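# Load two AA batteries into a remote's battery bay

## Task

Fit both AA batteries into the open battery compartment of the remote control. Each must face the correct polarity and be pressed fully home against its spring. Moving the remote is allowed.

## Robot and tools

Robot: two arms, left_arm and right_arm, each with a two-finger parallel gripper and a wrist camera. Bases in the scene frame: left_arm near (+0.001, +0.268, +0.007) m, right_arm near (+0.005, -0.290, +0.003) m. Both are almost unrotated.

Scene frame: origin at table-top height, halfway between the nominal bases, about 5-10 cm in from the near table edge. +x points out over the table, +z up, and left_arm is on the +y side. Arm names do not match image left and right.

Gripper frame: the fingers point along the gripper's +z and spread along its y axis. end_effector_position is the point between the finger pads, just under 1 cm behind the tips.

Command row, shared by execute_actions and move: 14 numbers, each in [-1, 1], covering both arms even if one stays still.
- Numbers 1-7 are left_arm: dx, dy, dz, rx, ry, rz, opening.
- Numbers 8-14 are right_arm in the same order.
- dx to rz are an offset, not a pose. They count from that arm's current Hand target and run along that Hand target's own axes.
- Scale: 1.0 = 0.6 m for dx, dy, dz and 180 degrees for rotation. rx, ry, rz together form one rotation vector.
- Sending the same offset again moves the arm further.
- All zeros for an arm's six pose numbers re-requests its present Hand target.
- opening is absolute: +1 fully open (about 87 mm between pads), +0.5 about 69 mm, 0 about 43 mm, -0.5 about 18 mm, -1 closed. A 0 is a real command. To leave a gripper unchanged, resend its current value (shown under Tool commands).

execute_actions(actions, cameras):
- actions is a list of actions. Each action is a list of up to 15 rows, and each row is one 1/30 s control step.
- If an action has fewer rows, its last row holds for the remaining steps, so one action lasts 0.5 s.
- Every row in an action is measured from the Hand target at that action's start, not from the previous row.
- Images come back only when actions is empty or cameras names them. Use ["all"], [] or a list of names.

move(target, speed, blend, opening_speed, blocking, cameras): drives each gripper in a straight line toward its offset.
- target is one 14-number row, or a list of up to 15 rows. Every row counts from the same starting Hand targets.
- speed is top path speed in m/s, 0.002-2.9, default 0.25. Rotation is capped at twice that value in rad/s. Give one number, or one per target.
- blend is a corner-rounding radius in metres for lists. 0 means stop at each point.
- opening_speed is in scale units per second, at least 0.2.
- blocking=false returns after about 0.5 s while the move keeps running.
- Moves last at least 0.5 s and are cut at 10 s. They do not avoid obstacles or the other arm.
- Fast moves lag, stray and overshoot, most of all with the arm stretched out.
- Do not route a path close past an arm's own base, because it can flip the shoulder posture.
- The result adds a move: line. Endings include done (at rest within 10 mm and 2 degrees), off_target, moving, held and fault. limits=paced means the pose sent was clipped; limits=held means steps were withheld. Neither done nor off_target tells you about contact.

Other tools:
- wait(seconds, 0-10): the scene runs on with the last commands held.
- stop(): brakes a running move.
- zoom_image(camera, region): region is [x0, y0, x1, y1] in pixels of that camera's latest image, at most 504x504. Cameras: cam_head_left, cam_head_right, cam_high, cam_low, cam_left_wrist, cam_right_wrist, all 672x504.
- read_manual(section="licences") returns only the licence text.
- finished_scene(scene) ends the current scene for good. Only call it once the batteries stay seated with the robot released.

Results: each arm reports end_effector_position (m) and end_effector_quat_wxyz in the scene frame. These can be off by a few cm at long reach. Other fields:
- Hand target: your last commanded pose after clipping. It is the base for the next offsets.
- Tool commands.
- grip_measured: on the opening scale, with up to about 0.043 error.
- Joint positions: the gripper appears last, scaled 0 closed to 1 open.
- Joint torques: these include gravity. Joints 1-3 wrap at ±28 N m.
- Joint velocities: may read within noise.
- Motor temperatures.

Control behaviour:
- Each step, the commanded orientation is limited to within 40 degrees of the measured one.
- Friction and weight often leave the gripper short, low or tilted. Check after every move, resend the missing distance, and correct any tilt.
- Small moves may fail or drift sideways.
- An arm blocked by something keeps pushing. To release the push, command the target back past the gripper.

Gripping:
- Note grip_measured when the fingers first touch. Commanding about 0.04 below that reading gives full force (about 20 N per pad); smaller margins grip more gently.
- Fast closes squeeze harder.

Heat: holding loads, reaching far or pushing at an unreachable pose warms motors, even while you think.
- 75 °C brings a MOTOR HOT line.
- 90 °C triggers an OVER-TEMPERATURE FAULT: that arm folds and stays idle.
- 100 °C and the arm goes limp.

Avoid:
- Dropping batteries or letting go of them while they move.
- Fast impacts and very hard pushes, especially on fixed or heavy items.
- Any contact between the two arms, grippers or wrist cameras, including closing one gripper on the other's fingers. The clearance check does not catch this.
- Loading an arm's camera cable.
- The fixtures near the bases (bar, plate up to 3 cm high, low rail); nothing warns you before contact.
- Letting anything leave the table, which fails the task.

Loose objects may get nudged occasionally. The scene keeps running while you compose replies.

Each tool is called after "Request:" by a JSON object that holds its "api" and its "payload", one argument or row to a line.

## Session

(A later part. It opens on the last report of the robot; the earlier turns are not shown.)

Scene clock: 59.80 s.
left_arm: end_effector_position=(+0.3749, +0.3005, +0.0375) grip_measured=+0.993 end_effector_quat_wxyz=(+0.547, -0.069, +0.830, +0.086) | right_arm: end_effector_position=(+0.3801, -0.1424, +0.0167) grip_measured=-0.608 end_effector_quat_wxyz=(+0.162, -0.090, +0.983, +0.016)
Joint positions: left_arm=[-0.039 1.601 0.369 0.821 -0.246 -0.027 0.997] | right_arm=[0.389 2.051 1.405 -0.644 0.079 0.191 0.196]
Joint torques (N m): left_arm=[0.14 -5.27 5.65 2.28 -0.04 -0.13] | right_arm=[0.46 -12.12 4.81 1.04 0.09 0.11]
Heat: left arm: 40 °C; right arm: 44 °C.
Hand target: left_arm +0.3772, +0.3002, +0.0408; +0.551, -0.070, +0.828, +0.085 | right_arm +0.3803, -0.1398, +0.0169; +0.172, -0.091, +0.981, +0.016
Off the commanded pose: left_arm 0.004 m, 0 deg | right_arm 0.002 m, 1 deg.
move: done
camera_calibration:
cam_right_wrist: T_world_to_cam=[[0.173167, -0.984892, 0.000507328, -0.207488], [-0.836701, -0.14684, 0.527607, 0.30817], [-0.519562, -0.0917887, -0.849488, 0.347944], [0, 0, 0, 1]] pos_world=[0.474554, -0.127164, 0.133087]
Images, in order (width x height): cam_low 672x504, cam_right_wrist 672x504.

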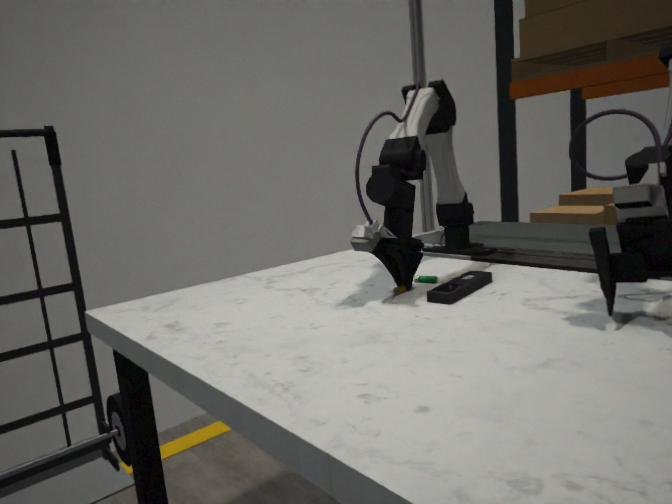

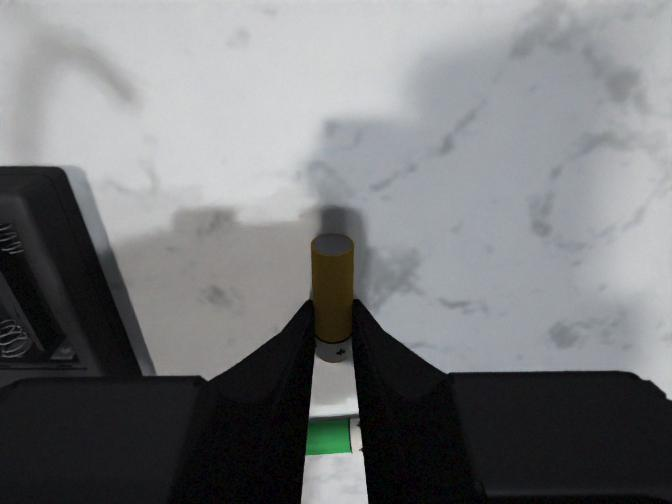

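Request:
{"api": "move", "payload": {
  "target": [
    [0,0,0,0,0,0,1,-0.034,0,-0.094,0,0.111,0,-0.7],
    [0,0,0,0,0,0,1,-0.019,0.16,-0.082,0,0.111,0,-0.7]
  ],
  "blend": [0.02,0],
  "cameras": ["cam_right_wrist","cam_low"]
}}

Request:
{"api": "zoom_image", "payload": {
  "camera": "cam_right_wrist",
  "region": [220, 90, 420, 360]
}}

Request:
{"api": "zoom_image", "payload": {
  "camera": "cam_low",
  "region": [400, 240, 500, 310]
}}

Scene clock: 64.03 s.
left_arm: end_effector_position=(+0.3749, +0.3005, +0.0375) grip_measured=+0.993 end_effector_quat_wxyz=(+0.547, -0.069, +0.830, +0.086) | right_arm: end_effector_position=(+0.3519, -0.0506, +0.0648) grip_measured=-0.608 end_effector_quat_wxyz=(-0.005, -0.099, +0.995, -0.009)
Joint positions: left_arm=[-0.039 1.601 0.369 0.821 -0.246 -0.027 0.997] | right_arm=[0.576 2.462 2.265 -1.434 0.02 0.379 0.196]
Joint torques (N m): left_arm=[0.14 -5.27 5.65 2.28 -0.04 -0.12] | right_arm=[-0.42 -12.77 9.88 0.13 -0.1 0.14]
Heat: left arm: 40 °C; right arm: 44 °C.
Hand target: left_arm +0.3772, +0.3002, +0.0408; +0.551, -0.070, +0.828, +0.085 | right_arm +0.3568, -0.0466, +0.0671; -0.001, -0.092, +0.996, +0.000
Off the commanded pose: left_arm 0.004 m, 0 deg | right_arm 0.007 m, 1 deg.
move: done
camera_calibration:
cam_right_wrist: T_world_to_cam=[[0.188212, -0.981854, 0.0232245, -0.118824], [-0.618528, -0.100131, 0.779356, 0.18192], [-0.762889, -0.161049, -0.62615, 0.450139], [0, 0, 0, 1]] pos_world=[0.478293, -0.0259571, 0.142834]
Images, in order (width x height): cam_low 672x504, cam_right_wrist 672x504.

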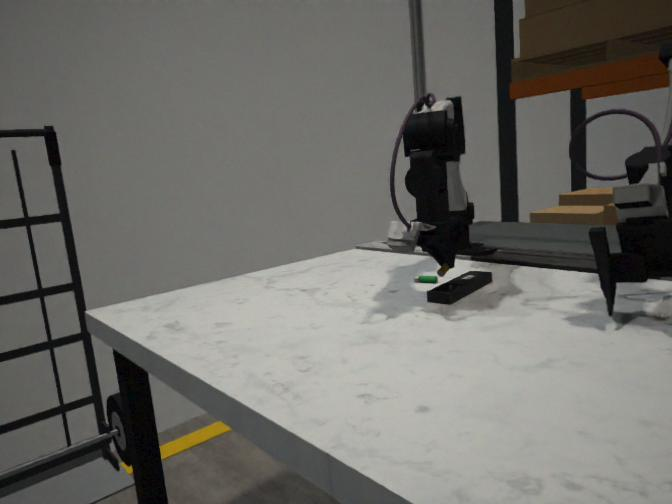

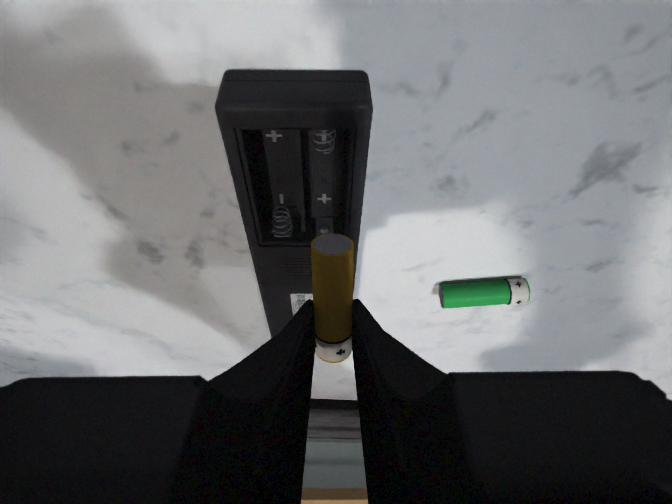

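Scaled by 1.867 from the camera's 672x504 image, which has a finer 960x720 frame.

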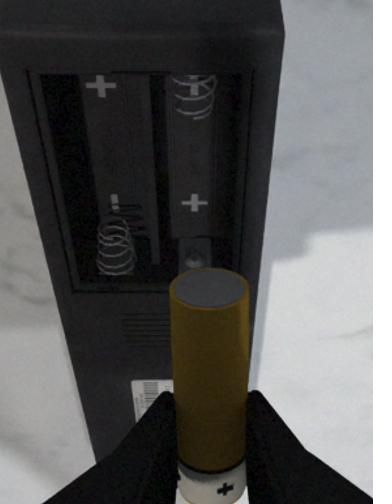

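Scaled by 5.040 from the camera's 672x504 image, which has a finer 960x720 frame.

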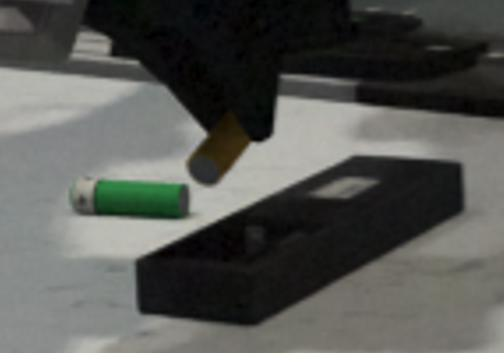

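Request:
{"api": "move", "payload": {
  "target": [0,0,0,0,0,0,1,-0.0067,0.0025,0.0485,0,0,0,-0.7],
  "speed": 0.08,
  "cameras": ["cam_right_wrist","cam_low"]
}}

Request:
{"api": "zoom_image", "payload": {
  "camera": "cam_right_wrist",
  "region": [220, 90, 420, 360]
}}

Request:
{"api": "zoom_image", "payload": {
  "camera": "cam_low",
  "region": [400, 240, 500, 310]
}}

Scene clock: 67.33 s.
left_arm: end_effector_position=(+0.3749, +0.3005, +0.0375) grip_measured=+0.993 end_effector_quat_wxyz=(+0.547, -0.069, +0.830, +0.086) | right_arm: end_effector_position=(+0.3595, -0.0454, +0.0426) grip_measured=-0.608 end_effector_quat_wxyz=(+0.002, -0.099, +0.995, -0.006)
Joint positions: left_arm=[-0.039 1.601 0.369 0.821 -0.246 -0.027 0.997] | right_arm=[0.576 2.49 2.228 -1.355 0.02 0.379 0.196]
Joint torques (N m): left_arm=[0.16 -5.26 5.65 2.28 -0.04 -0.12] | right_arm=[-0.47 -13.64 5.75 0.31 -0.13 0.12]
Heat: left arm: 40 °C; right arm: 44 °C.
Hand target: left_arm +0.3772, +0.3002, +0.0408; +0.551, -0.070, +0.828, +0.085 | right_arm +0.3605, -0.0444, +0.0380; -0.001, -0.092, +0.996, +0.000
Off the commanded pose: left_arm 0.004 m, 0 deg | right_arm 0.005 m, 1 deg.
move: done
camera_calibration:
cam_right_wrist: T_world_to_cam=[[0.187874, -0.982035, 0.0176223, -0.114365], [-0.62818, -0.106346, 0.770766, 0.207966], [-0.755045, -0.155877, -0.636874, 0.440804], [0, 0, 0, 1]] pos_world=[0.484953, -0.0214827, 0.122459]
Images, in order (width x height): cam_low 672x504, cam_right_wrist 672x504.

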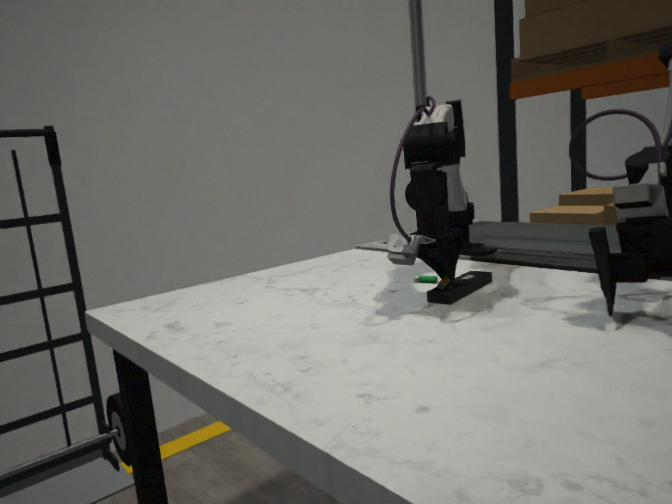

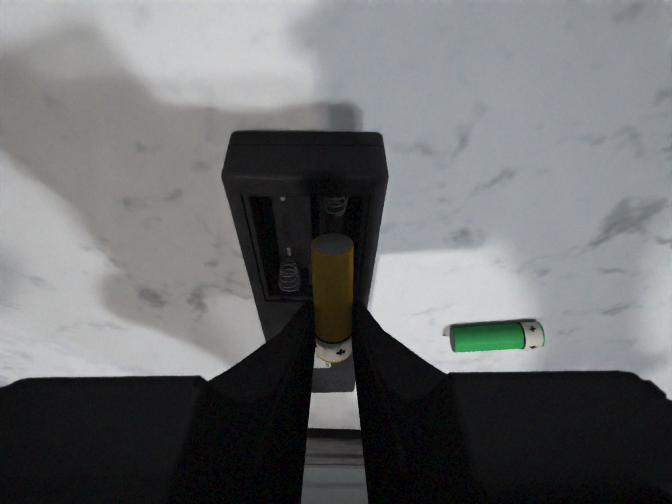

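Scaled by 1.867 from the camera's 672x504 image, which has a finer 960x720 frame.

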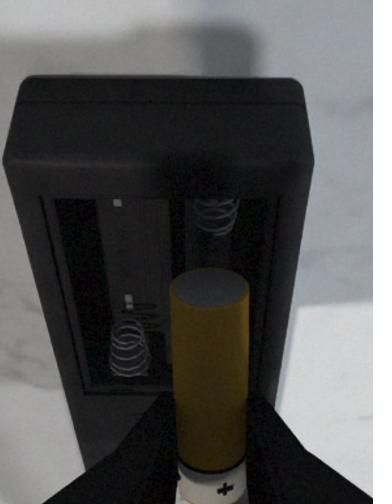

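Scaled by 5.040 from the camera's 672x504 image, which has a finer 960x720 frame.

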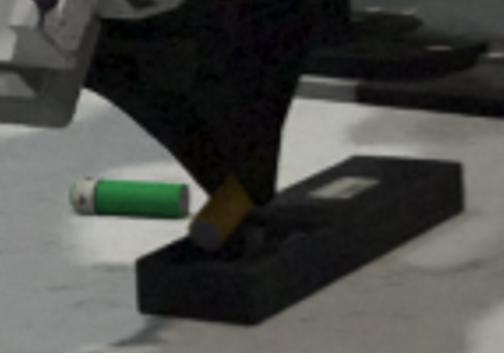

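Request:
{"api": "move", "payload": {
  "target": [0,0,0,0,0,0,1,0.0102,-0.0018,0.011,0,0,0,-0.7],
  "speed": 0.06,
  "cameras": ["cam_right_wrist","cam_low"]
}}

Request:
{"api": "zoom_image", "payload": {
  "camera": "cam_right_wrist",
  "region": [220, 130, 420, 400]
}}

Request:
{"api": "zoom_image", "payload": {
  "camera": "cam_low",
  "region": [400, 240, 500, 310]
}}

Scene clock: 70.30 s.
left_arm: end_effector_position=(+0.3749, +0.3005, +0.0375) grip_measured=+0.993 end_effector_quat_wxyz=(+0.547, -0.069, +0.830, +0.086) | right_arm: end_effector_position=(+0.3548, -0.0483, +0.0330) grip_measured=-0.608 end_effector_quat_wxyz=(-0.003, -0.098, +0.995, -0.009)
Joint positions: left_arm=[-0.039 1.601 0.369 0.821 -0.246 -0.027 0.997] | right_arm=[0.576 2.474 2.16 -1.314 0.02 0.381 0.196]
Joint torques (N m): left_arm=[0.14 -5.27 5.64 2.28 -0.04 -0.13] | right_arm=[-0.25 -15.32 4.15 0.42 -0.16 0.17]
Heat: left arm: 41 °C; right arm: 45 °C.
Hand target: left_arm +0.3772, +0.3002, +0.0408; +0.551, -0.070, +0.828, +0.085 | right_arm +0.3546, -0.0466, +0.0314; -0.001, -0.092, +0.996, +0.000
Off the commanded pose: left_arm 0.004 m, 0 deg | right_arm 0.002 m, 1 deg.
move: done
camera_calibration:
cam_right_wrist: T_world_to_cam=[[0.18664, -0.982182, 0.0220023, -0.115881], [-0.620953, -0.100583, 0.777367, 0.209602], [-0.761303, -0.15875, -0.628662, 0.43255], [0, 0, 0, 1]] pos_world=[0.481083, -0.0240664, 0.11154]
Images, in order (width x height): cam_low 672x504, cam_right_wrist 672x504.

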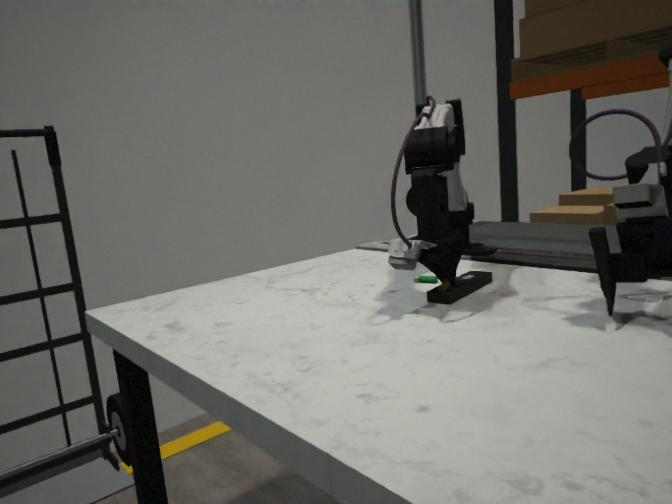

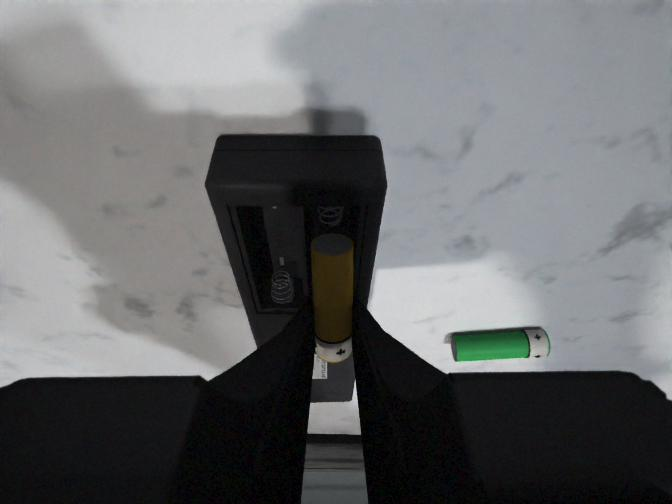

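Scaled by 1.867 from the camera's 672x504 image, which has a finer 960x720 frame.

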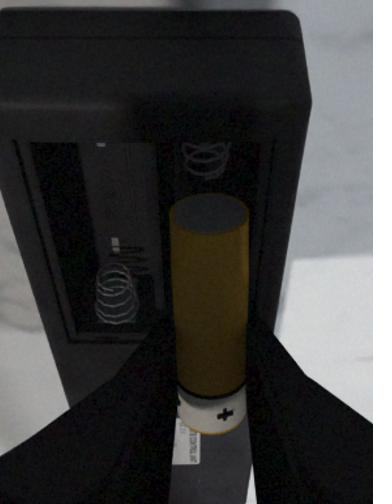

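Scaled by 5.040 from the camera's 672x504 image, which has a finer 960x720 frame.

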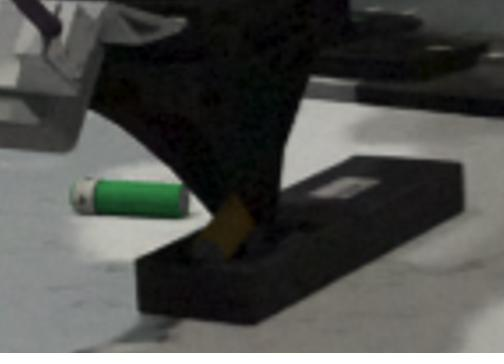

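Request:
{"api": "move", "payload": {
  "target": [0,0,0,0,0,0,1,-0.0167,0,0.001,0,0,0,-0.7],
  "speed": 0.04,
  "cameras": ["cam_right_wrist","cam_low"]
}}

Request:
{"api": "zoom_image", "payload": {
  "camera": "cam_right_wrist",
  "region": [220, 130, 420, 400]
}}

Request:
{"api": "zoom_image", "payload": {
  "camera": "cam_low",
  "region": [400, 240, 500, 310]
}}

Scene clock: 72.43 s.
left_arm: end_effector_position=(+0.3749, +0.3005, +0.0375) grip_measured=+0.993 end_effector_quat_wxyz=(+0.547, -0.069, +0.830, +0.086) | right_arm: end_effector_position=(+0.3563, -0.0495, +0.0337) grip_measured=-0.608 end_effector_quat_wxyz=(-0.008, -0.096, +0.995, -0.011)
Joint positions: left_arm=[-0.039 1.601 0.369 0.821 -0.246 -0.027 0.997] | right_arm=[0.571 2.491 2.192 -1.338 0.02 0.381 0.196]
Joint torques (N m): left_arm=[0.16 -5.27 5.65 2.28 -0.04 -0.12] | right_arm=[-0.49 -12.4 9.29 0.29 -0.14 0.02]
Heat: left arm: 41 °C; right arm: 45 °C.
Hand target: left_arm +0.3772, +0.3002, +0.0408; +0.551, -0.070, +0.828, +0.085 | right_arm +0.3645, -0.0447, +0.0309; -0.001, -0.092, +0.996, +0.000
Off the commanded pose: left_arm 0.004 m, 0 deg | right_arm 0.010 m, 2 deg.
move: done
camera_calibration:
cam_right_wrist: T_world_to_cam=[[0.18283, -0.982812, 0.0255723, -0.116124], [-0.614732, -0.0939807, 0.783117, 0.207856], [-0.767253, -0.158897, -0.621348, 0.435711], [0, 0, 0, 1]] pos_world=[0.483307, -0.0253598, 0.110922]
Images, in order (width x height): cam_low 672x504, cam_right_wrist 672x504.

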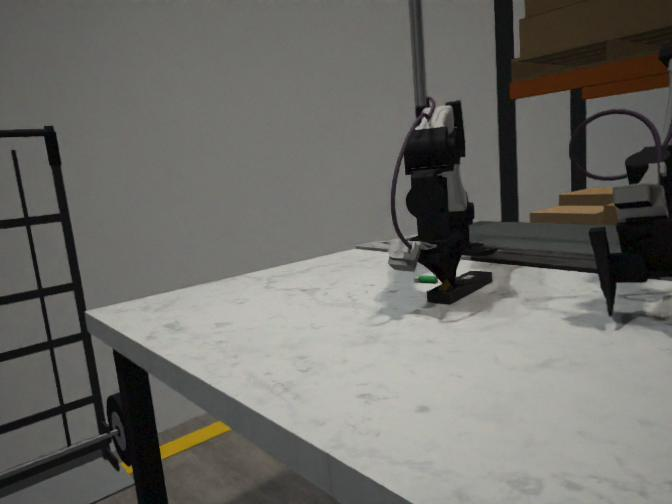

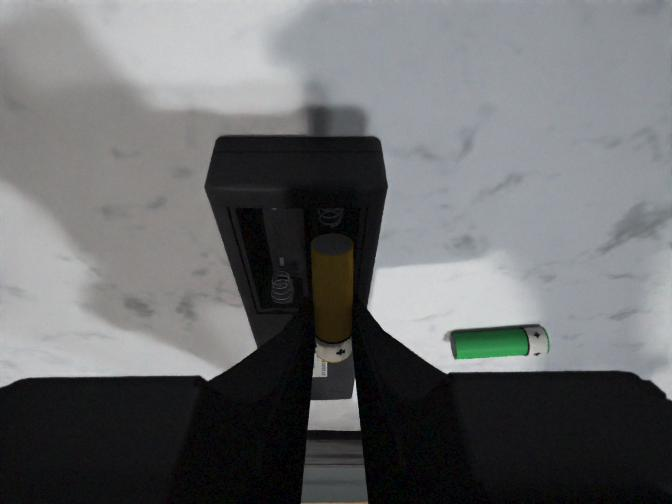

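Scaled by 1.867 from the camera's 672x504 image, which has a finer 960x720 frame.

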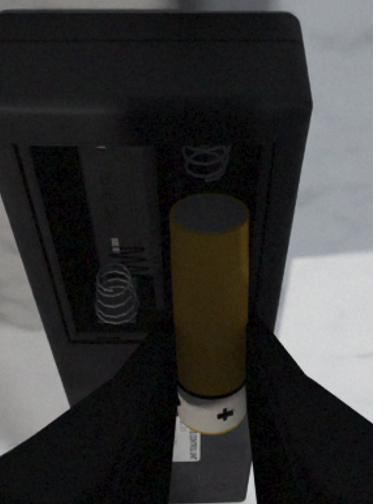

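Scaled by 5.040 from the camera's 672x504 image, which has a finer 960x720 frame.

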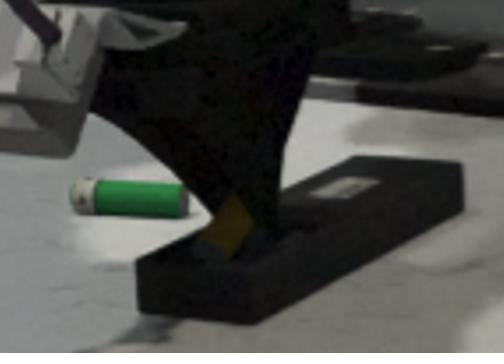

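Request:
{"api": "move", "payload": {
  "target": [
    [0,0,0,0,0,0,1,0.0147,0,-0.005,0,0,0,-0.7],
    [0,0,0,0,0,0,1,0.008,0,-0.007,0,0,0,-0.7],
    [0,0,0,0,0,0,1,-0.008,0,-0.007,0,0,0,-0.7]
  ],
  "speed": 0.04,
  "cameras": ["cam_right_wrist"]
}}

Request:
{"api": "zoom_image", "payload": {
  "camera": "cam_right_wrist",
  "region": [220, 130, 420, 400]
}}

Scene clock: 76.50 s.
left_arm: end_effector_position=(+0.3749, +0.3005, +0.0375) grip_measured=+0.993 end_effector_quat_wxyz=(+0.547, -0.069, +0.830, +0.086) | right_arm: end_effector_position=(+0.3629, -0.0466, +0.0330) grip_measured=-0.608 end_effector_quat_wxyz=(-0.006, -0.095, +0.995, -0.010)
Joint positions: left_arm=[-0.039 1.601 0.369 0.821 -0.246 -0.027 0.997] | right_arm=[0.569 2.527 2.255 -1.361 0.02 0.381 0.196]
Joint torques (N m): left_arm=[0.16 -5.27 5.64 2.28 -0.04 -0.13] | right_arm=[-0.65 -13.3 9.85 0.15 -0.12 -0.02]
Heat: left arm: 41 °C; right arm: 45 °C.
Hand target: left_arm +0.3772, +0.3002, +0.0408; +0.551, -0.070, +0.828, +0.085 | right_arm +0.3692, -0.0438, +0.0349; -0.001, -0.092, +0.996, +0.000
Off the commanded pose: left_arm 0.004 m, 0 deg | right_arm 0.007 m, 1 deg.
move: done
camera_calibration:
cam_right_wrist: T_world_to_cam=[[0.180023, -0.983375, 0.0237694, -0.113463], [-0.617931, -0.0942551, 0.780562, 0.213851], [-0.765345, -0.155207, -0.624626, 0.440355], [0, 0, 0, 1]] pos_world=[0.489594, -0.0230743, 0.11083]
Images, in order (width x height): cam_right_wrist 672x504.

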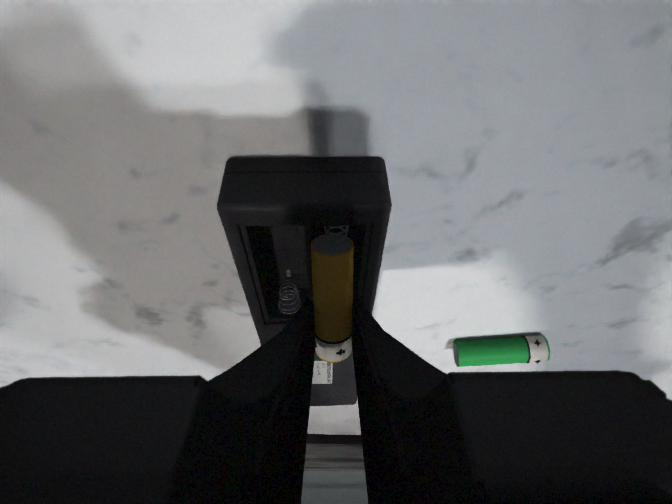

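Scaled by 1.867 from the camera's 672x504 image, which has a finer 960x720 frame.

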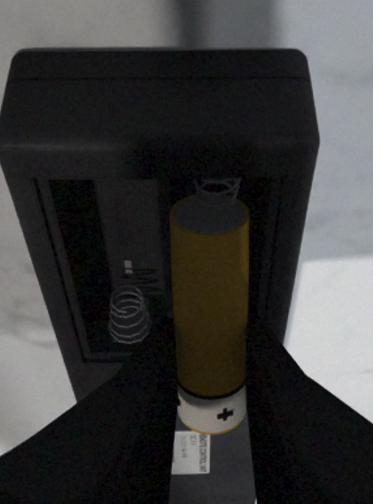

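Request:
{"api": "move", "payload": {
  "target": [0,0,0,0,0,0,1,-0.013,-0.002,-0.003,0,0,0,-0.75],
  "speed": 0.04,
  "cameras": ["cam_right_wrist","cam_low"]
}}

Request:
{"api": "zoom_image", "payload": {
  "camera": "cam_right_wrist",
  "region": [220, 130, 420, 400]
}}

Request:
{"api": "zoom_image", "payload": {
  "camera": "cam_low",
  "region": [400, 240, 500, 310]
}}

Scene clock: 79.70 s.
left_arm: end_effector_position=(+0.3749, +0.3005, +0.0375) grip_measured=+0.993 end_effector_quat_wxyz=(+0.547, -0.069, +0.830, +0.086) | right_arm: end_effector_position=(+0.3711, -0.0459, +0.0337) grip_measured=-0.608 end_effector_quat_wxyz=(-0.006, -0.092, +0.996, -0.010)
Joint positions: left_arm=[-0.039 1.601 0.369 0.821 -0.246 -0.027 0.997] | right_arm=[0.56 2.577 2.351 -1.407 0.02 0.377 0.196]
Joint torques (N m): left_arm=[0.16 -5.27 5.65 2.28 -0.04 -0.12] | right_arm=[-0.83 -13.76 9.92 0.13 -0.11 -0.03]
Heat: left arm: 41 °C; right arm: 46 °C.
Hand target: left_arm +0.3772, +0.3002, +0.0408; +0.551, -0.070, +0.828, +0.085 | right_arm +0.3770, -0.0436, +0.0368; -0.001, -0.092, +0.996, +0.000
Off the commanded pose: left_arm 0.004 m, 0 deg | right_arm 0.007 m, 1 deg.
move: done
camera_calibration:
cam_right_wrist: T_world_to_cam=[[0.175556, -0.984194, 0.0232891, -0.112545], [-0.617443, -0.0916494, 0.781259, 0.218333], [-0.766776, -0.151534, -0.623773, 0.447888], [0, 0, 0, 1]] pos_world=[0.497996, -0.0228861, 0.111427]
Images, in order (width x height): cam_low 672x504, cam_right_wrist 672x504.

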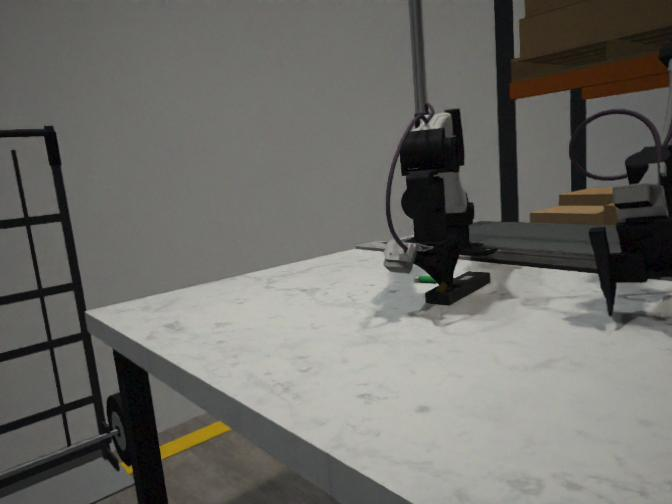

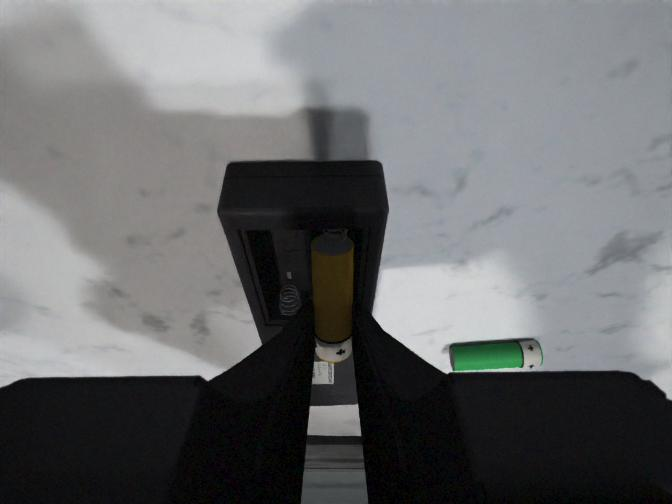

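Scaled by 1.867 from the camera's 672x504 image, which has a finer 960x720 frame.

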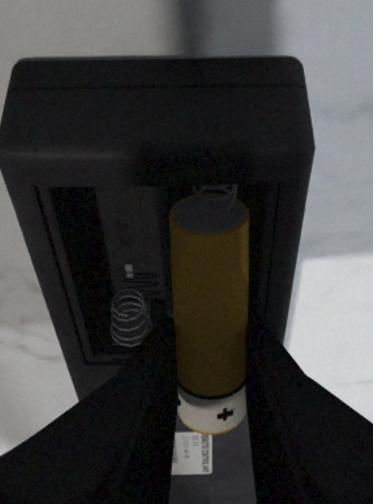

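Scaled by 5.040 from the camera's 672x504 image, which has a finer 960x720 frame.

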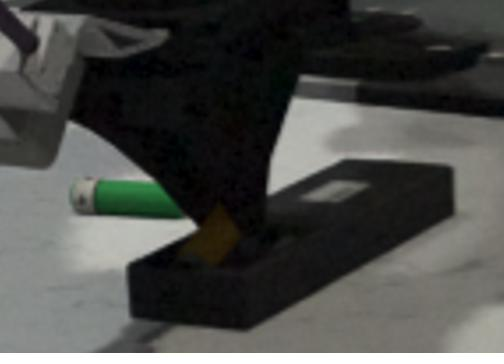

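Request:
{"api": "move", "payload": {
  "target": [0.006,-0.541,-0.369,0.0185,0.1237,-0.0118,0.4,0.01,0,0,0,0,0,-0.75],
  "cameras": ["all"]
}}

Scene clock: 86.63 s.
left_arm: end_effector_position=(+0.2831, +0.0071, +0.0914) grip_measured=+0.400 end_effector_quat_wxyz=(+0.454, -0.048, +0.890, +0.004) | right_arm: end_effector_position=(+0.3709, -0.0460, +0.0328) grip_measured=-0.608 end_effector_quat_wxyz=(-0.007, -0.092, +0.996, -0.010)
Joint positions: left_arm=[-1.03 1.65 1.026 -0.375 -0.794 -0.876 0.7] | right_arm=[0.56 2.577 2.347 -1.404 0.02 0.376 0.196]
Joint torques (N m): left_arm=[0.72 -7.68 5.42 1.41 -0.45 -0.07] | right_arm=[-0.31 -16.8 4.81 0.32 -0.09 0.02]
Motor temperatures (°C): left_arm=[27 38 32 41 27 30 30] | right_arm=[29 49 35 30 29 26 28]
Heat: left arm: 41 °C; right arm: 49 °C.
Hand target: left_arm +0.2823, +0.0135, +0.0898; +0.453, -0.046, +0.890, +0.011 (not the last commanded pose) | right_arm +0.3719, -0.0445, +0.0368; -0.001, -0.092, +0.996, +0.000 (not the last commanded pose)
Off the commanded pose: left_arm 0.082 m, 10 deg | right_arm 0.004 m, 1 deg.
move: held (left_arm; a check stopped the path); limits=held
pose unreachable (left arm): on one or more control steps of this call, first in action 0 (counted from 0), this arm could not follow its commanded pose, so it was not sent that pose on those steps. It may still have moved: this result reports where it is.
cause: moving toward the commanded pose would bring a part of the arm too close to another arm (this arm's wrist (the part past joint 4) and the right arm's forearm (the part past joint 3), 28 mm apart when this arm was first held).
camera_calibration:
cam_left_wrist: T_world_to_cam=[[0.109169, -0.993567, 0.0301181, -0.0269611], [-0.991847, -0.110884, -0.062801, 0.308594], [0.0657366, -0.0230166, -0.997572, 0.212986], [0, 0, 0, 1]] pos_world=[0.295021, 0.0123327, 0.232661]
cam_right_wrist: T_world_to_cam=[[0.17597, -0.984111, 0.0236443, -0.112746], [-0.616902, -0.0915281, 0.781699, 0.21874], [-0.767115, -0.152142, -0.623207, 0.447282], [0, 0, 0, 1]] pos_world=[0.497898, -0.0228837, 0.110426]

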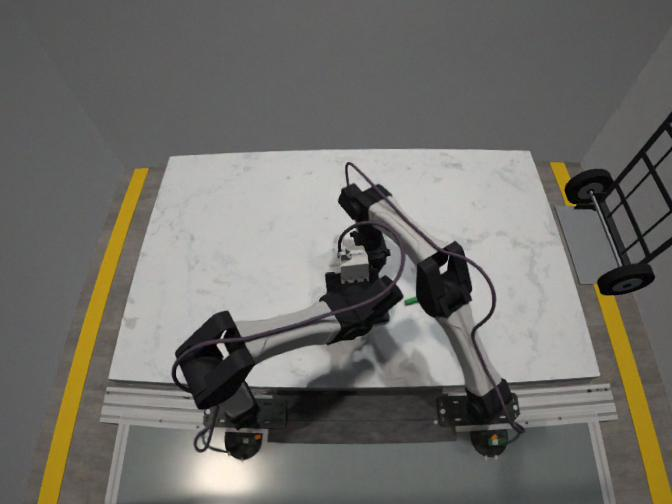

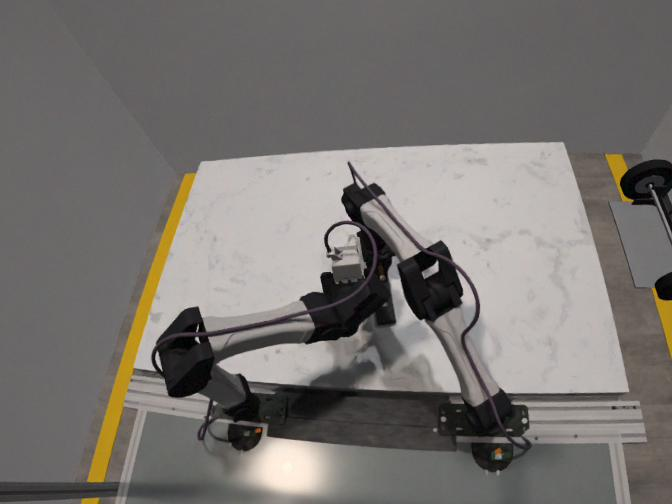

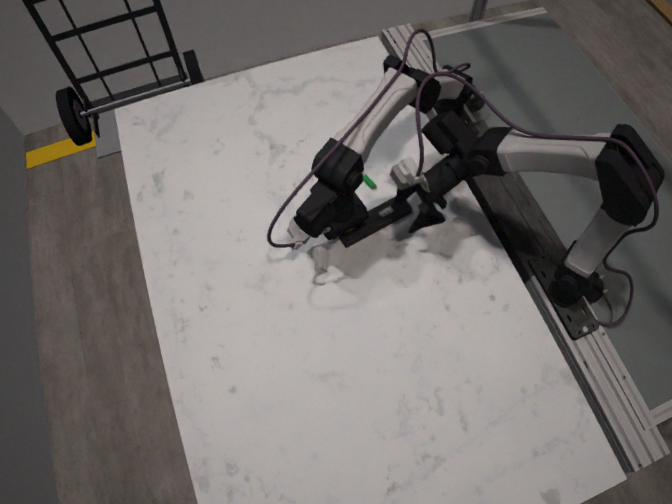

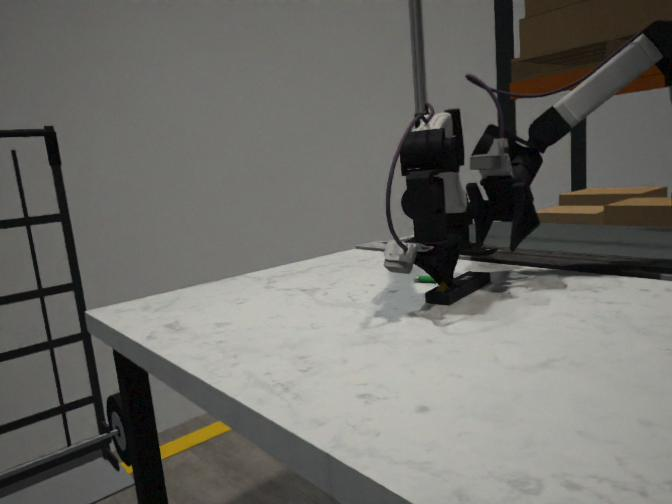

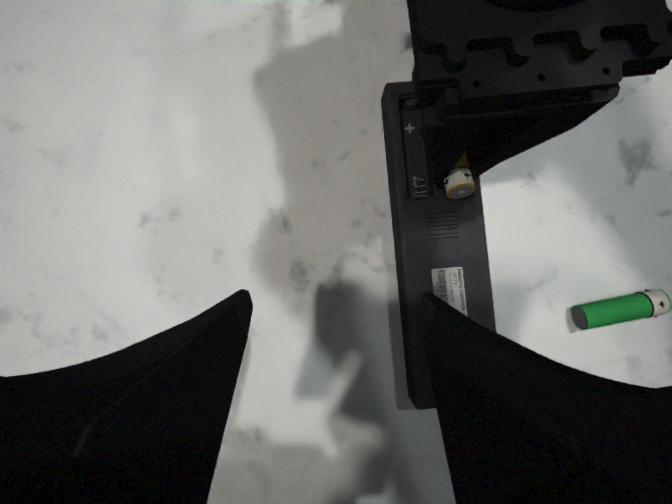

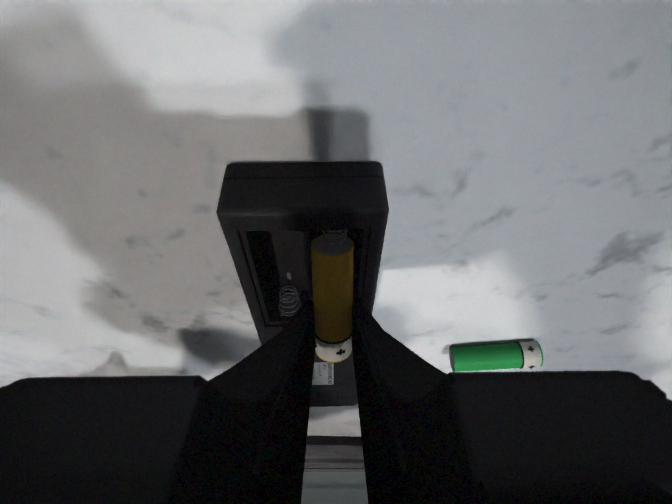

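Request:
{"api": "move", "payload": {
  "target": [
    [0.078,0.009,-0.009,-0.0167,-0.0341,-0.0024,0.5,0,0,0,0,0,0,-0.75],
    [0.082,-0.107,-0.014,-0.0167,-0.0341,-0.0024,0.5,0,0,0,0,0,0,-0.75]
  ],
  "speed": 0.15,
  "cameras": ["cam_left_wrist","cam_high","cam_low"]
}}

Scene clock: 92.23 s.
left_arm: end_effector_position=(+0.2493, -0.0245, +0.0511) grip_measured=+0.500 end_effector_quat_wxyz=(+0.494, -0.051, +0.868, +0.029) | right_arm: end_effector_position=(+0.3709, -0.0460, +0.0328) grip_measured=-0.608 end_effector_quat_wxyz=(-0.007, -0.092, +0.996, -0.010)
Joint positions: left_arm=[-1.212 1.832 1.04 -0.383 -0.983 -1.099 0.75] | right_arm=[0.56 2.577 2.347 -1.404 0.02 0.376 0.196]
Joint torques (N m): left_arm=[0.58 -8.42 5.16 1.02 -0.53 -0.11] | right_arm=[-0.43 -16.65 4.79 0.33 -0.1 0.03]
Heat: left arm: 39 °C; right arm: 52 °C.
Hand target: left_arm +0.2491, -0.0195, +0.0504; +0.493, -0.050, +0.868, +0.034 (not the last commanded pose) | right_arm +0.3719, -0.0445, +0.0368; -0.001, -0.092, +0.996, +0.000
Off the commanded pose: left_arm 0.031 m, 2 deg | right_arm 0.004 m, 1 deg.
move: held (left_arm; a check stopped the path); path passed 1 of 2 targets; limits=held
pose unreachable (left arm): on one or more control steps of this call, first in action 0 (counted from 0), this arm could not follow its commanded pose, so it was not sent that pose on those steps. It may still have moved: this result reports where it is.
cause: moving toward the commanded pose would bring a part of the arm too close to another arm (this arm's wrist (the part past joint 4) and the right arm's forearm (the part past joint 3), 23 mm apart when this arm was first held).
camera_calibration:
cam_left_wrist: T_world_to_cam=[[0.138337, -0.990374, -0.00473532, -0.0588732], [-0.978301, -0.135903, -0.156389, 0.269845], [0.15424, 0.026267, -0.987684, 0.152847], [0, 0, 0, 1]] pos_world=[0.248559, -0.0256485, 0.192887]
Images, in order (width x height): cam_high 672x504, cam_low 672x504, cam_left_wrist 672x504.

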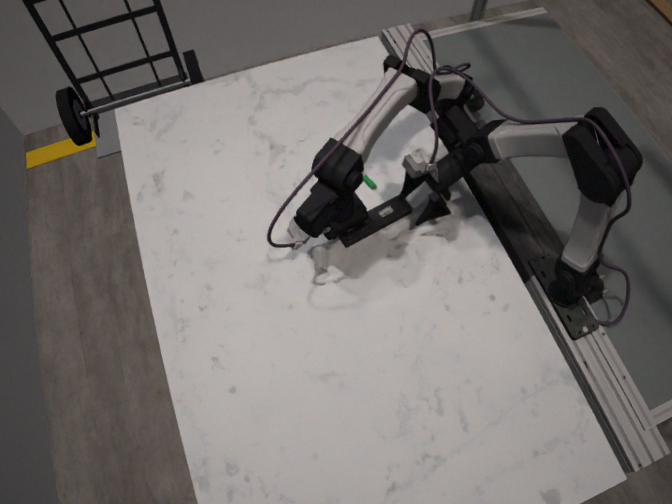

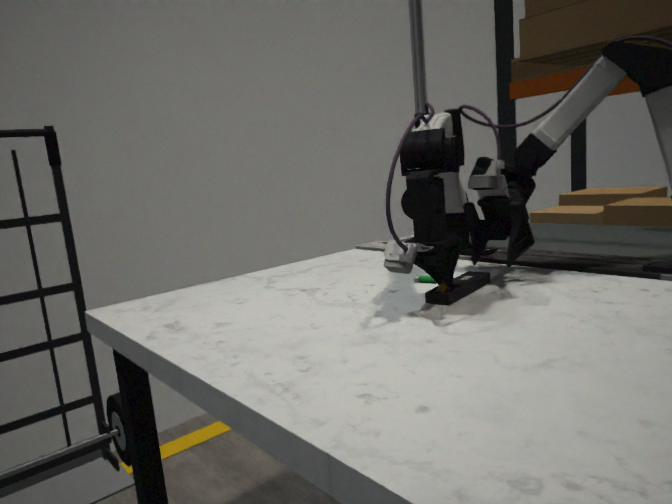

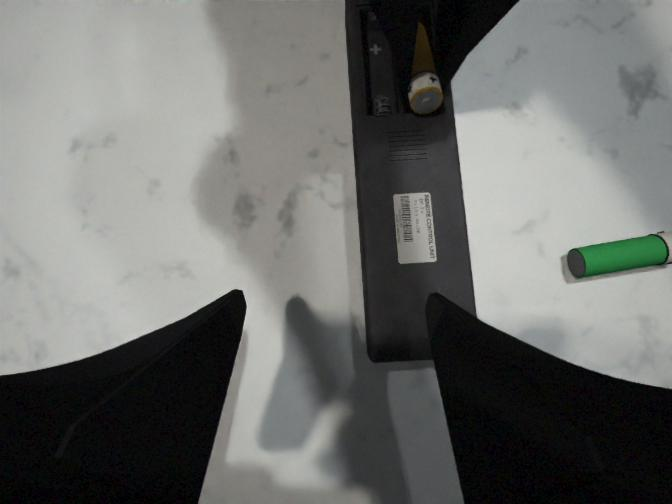

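Request:
{"api": "move", "payload": {
  "target": [0.047,0,0.028,0,0,0,0.5,0,0,0,0,0,0,-0.75],
  "speed": 0.05,
  "cameras": ["cam_left_wrist"]
}}

Scene clock: 94.93 s.
left_arm: end_effector_position=(+0.2521, -0.0257, +0.0320) grip_measured=+0.500 end_effector_quat_wxyz=(+0.504, -0.059, +0.862, +0.022) | right_arm: end_effector_position=(+0.3709, -0.0460, +0.0328) grip_measured=-0.608 end_effector_quat_wxyz=(-0.007, -0.092, +0.996, -0.010)
Joint positions: left_arm=[-1.212 1.876 0.99 -0.263 -1 -1.1 0.75] | right_arm=[0.56 2.577 2.347 -1.404 0.02 0.376 0.196]
Joint torques (N m): left_arm=[0.58 -5.94 4.14 1.18 -0.33 -0.11] | right_arm=[-0.38 -16.84 4.82 0.36 -0.11 -0.01]
Motor temperatures (°C): left_arm=[27 38 32 39 28 30 30] | right_arm=[29 54 34 30 29 26 28]
Heat: left arm: 39 °C; right arm: 54 °C.
Hand target: left_arm +0.2490, -0.0192, +0.0175; +0.493, -0.050, +0.868, +0.034 | right_arm +0.3719, -0.0445, +0.0368; -0.001, -0.092, +0.996, +0.000
Off the commanded pose: left_arm 0.016 m, 2 deg | right_arm 0.004 m, 1 deg.
move: off_target (left_arm)
camera_calibration:
cam_left_wrist: T_world_to_cam=[[0.145354, -0.989217, 0.0179284, -0.0629918], [-0.973239, -0.146219, -0.177271, 0.268486], [0.177981, 0.00831852, -0.983999, 0.127026], [0, 0, 0, 1]] pos_world=[0.247849, -0.0241114, 0.173717]
Images, in order (width x height): cam_left_wrist 672x504.

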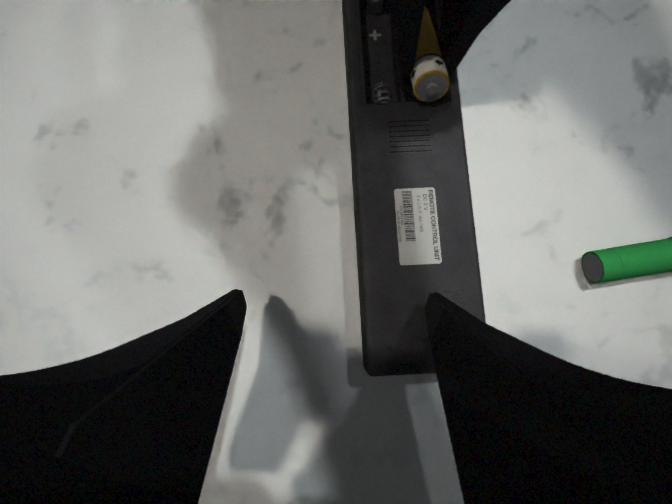

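Request:
{"api": "move", "payload": {
  "target": [0,0,0,0,0,0,0.5,-0.024,0,0,0,0,0,-0.75],
  "speed": 0.04,
  "cameras": ["cam_left_wrist","cam_right_wrist"]
}}

Request:
{"api": "zoom_image", "payload": {
  "camera": "cam_right_wrist",
  "region": [220, 130, 420, 400]
}}

Scene clock: 96.50 s.
left_arm: end_effector_position=(+0.2531, -0.0270, +0.0317) grip_measured=+0.500 end_effector_quat_wxyz=(+0.505, -0.061, +0.861, +0.019) | right_arm: end_effector_position=(+0.3761, -0.0447, +0.0344) grip_measured=-0.608 end_effector_quat_wxyz=(-0.014, -0.094, +0.995, -0.012)
Joint positions: left_arm=[-1.211 1.878 0.99 -0.253 -1 -1.1 0.75] | right_arm=[0.556 2.65 2.487 -1.487 0.017 0.37 0.196]
Joint torques (N m): left_arm=[0.51 -6.11 4.14 1.08 -0.33 -0.11] | right_arm=[-0.87 -14.02 9.99 0.25 -0.09 -0.03]
Heat: left arm: 38 °C; right arm: 54 °C.
Hand target: left_arm +0.2491, -0.0191, +0.0175; +0.493, -0.050, +0.868, +0.035 | right_arm +0.3860, -0.0418, +0.0367; -0.001, -0.092, +0.996, +0.000
Off the commanded pose: left_arm 0.017 m, 3 deg | right_arm 0.011 m, 2 deg.
move: off_target (left_arm, right_arm)
camera_calibration:
cam_left_wrist: T_world_to_cam=[[0.146507, -0.988883, 0.0254134, -0.064973], [-0.972552, -0.148687, -0.178983, 0.269045], [0.180772, 0.00150629, -0.983524, 0.125685], [0, 0, 0, 1]] pos_world=[0.248459, -0.0244365, 0.17342]
cam_right_wrist: T_world_to_cam=[[0.178263, -0.983629, 0.0263886, -0.113311], [-0.605501, -0.0885165, 0.790906, 0.216479], [-0.775623, -0.156967, -0.611368, 0.455074], [0, 0, 0, 1]] pos_world=[0.504243, -0.0208622, 0.109994]
Images, in order (width x height): cam_left_wrist 672x504, cam_right_wrist 672x504.

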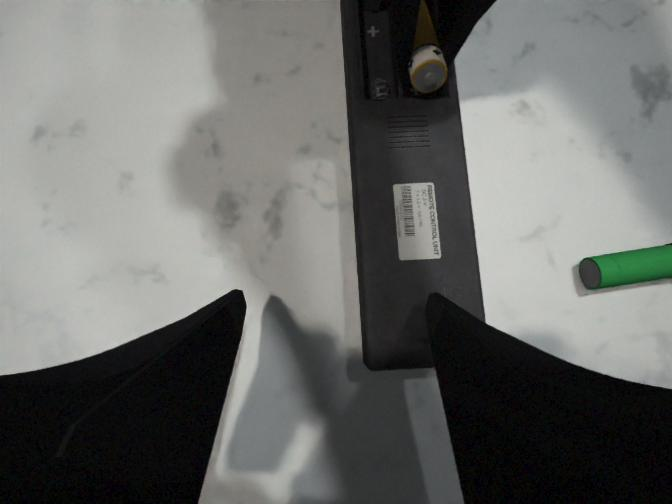

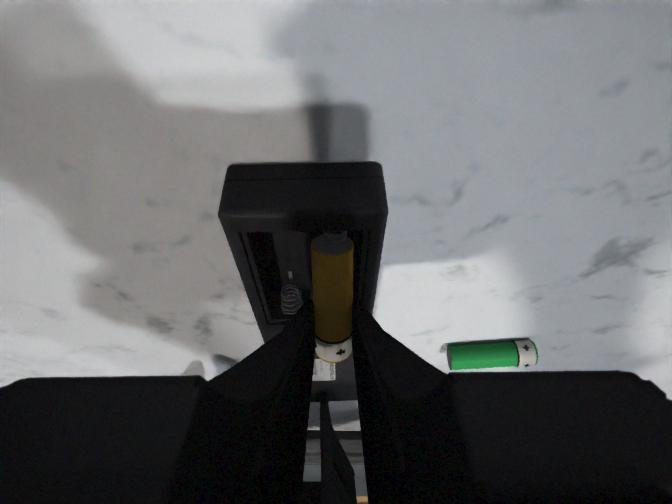

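Scaled by 1.867 from the camera's 672x504 image, which has a finer 960x720 frame.

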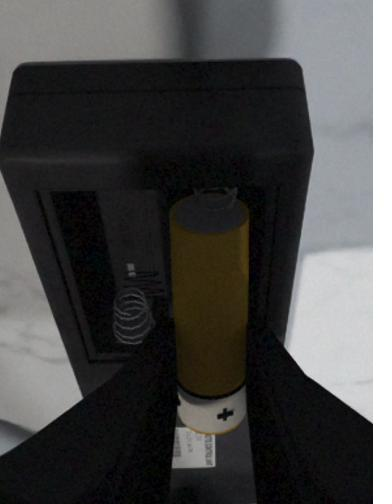

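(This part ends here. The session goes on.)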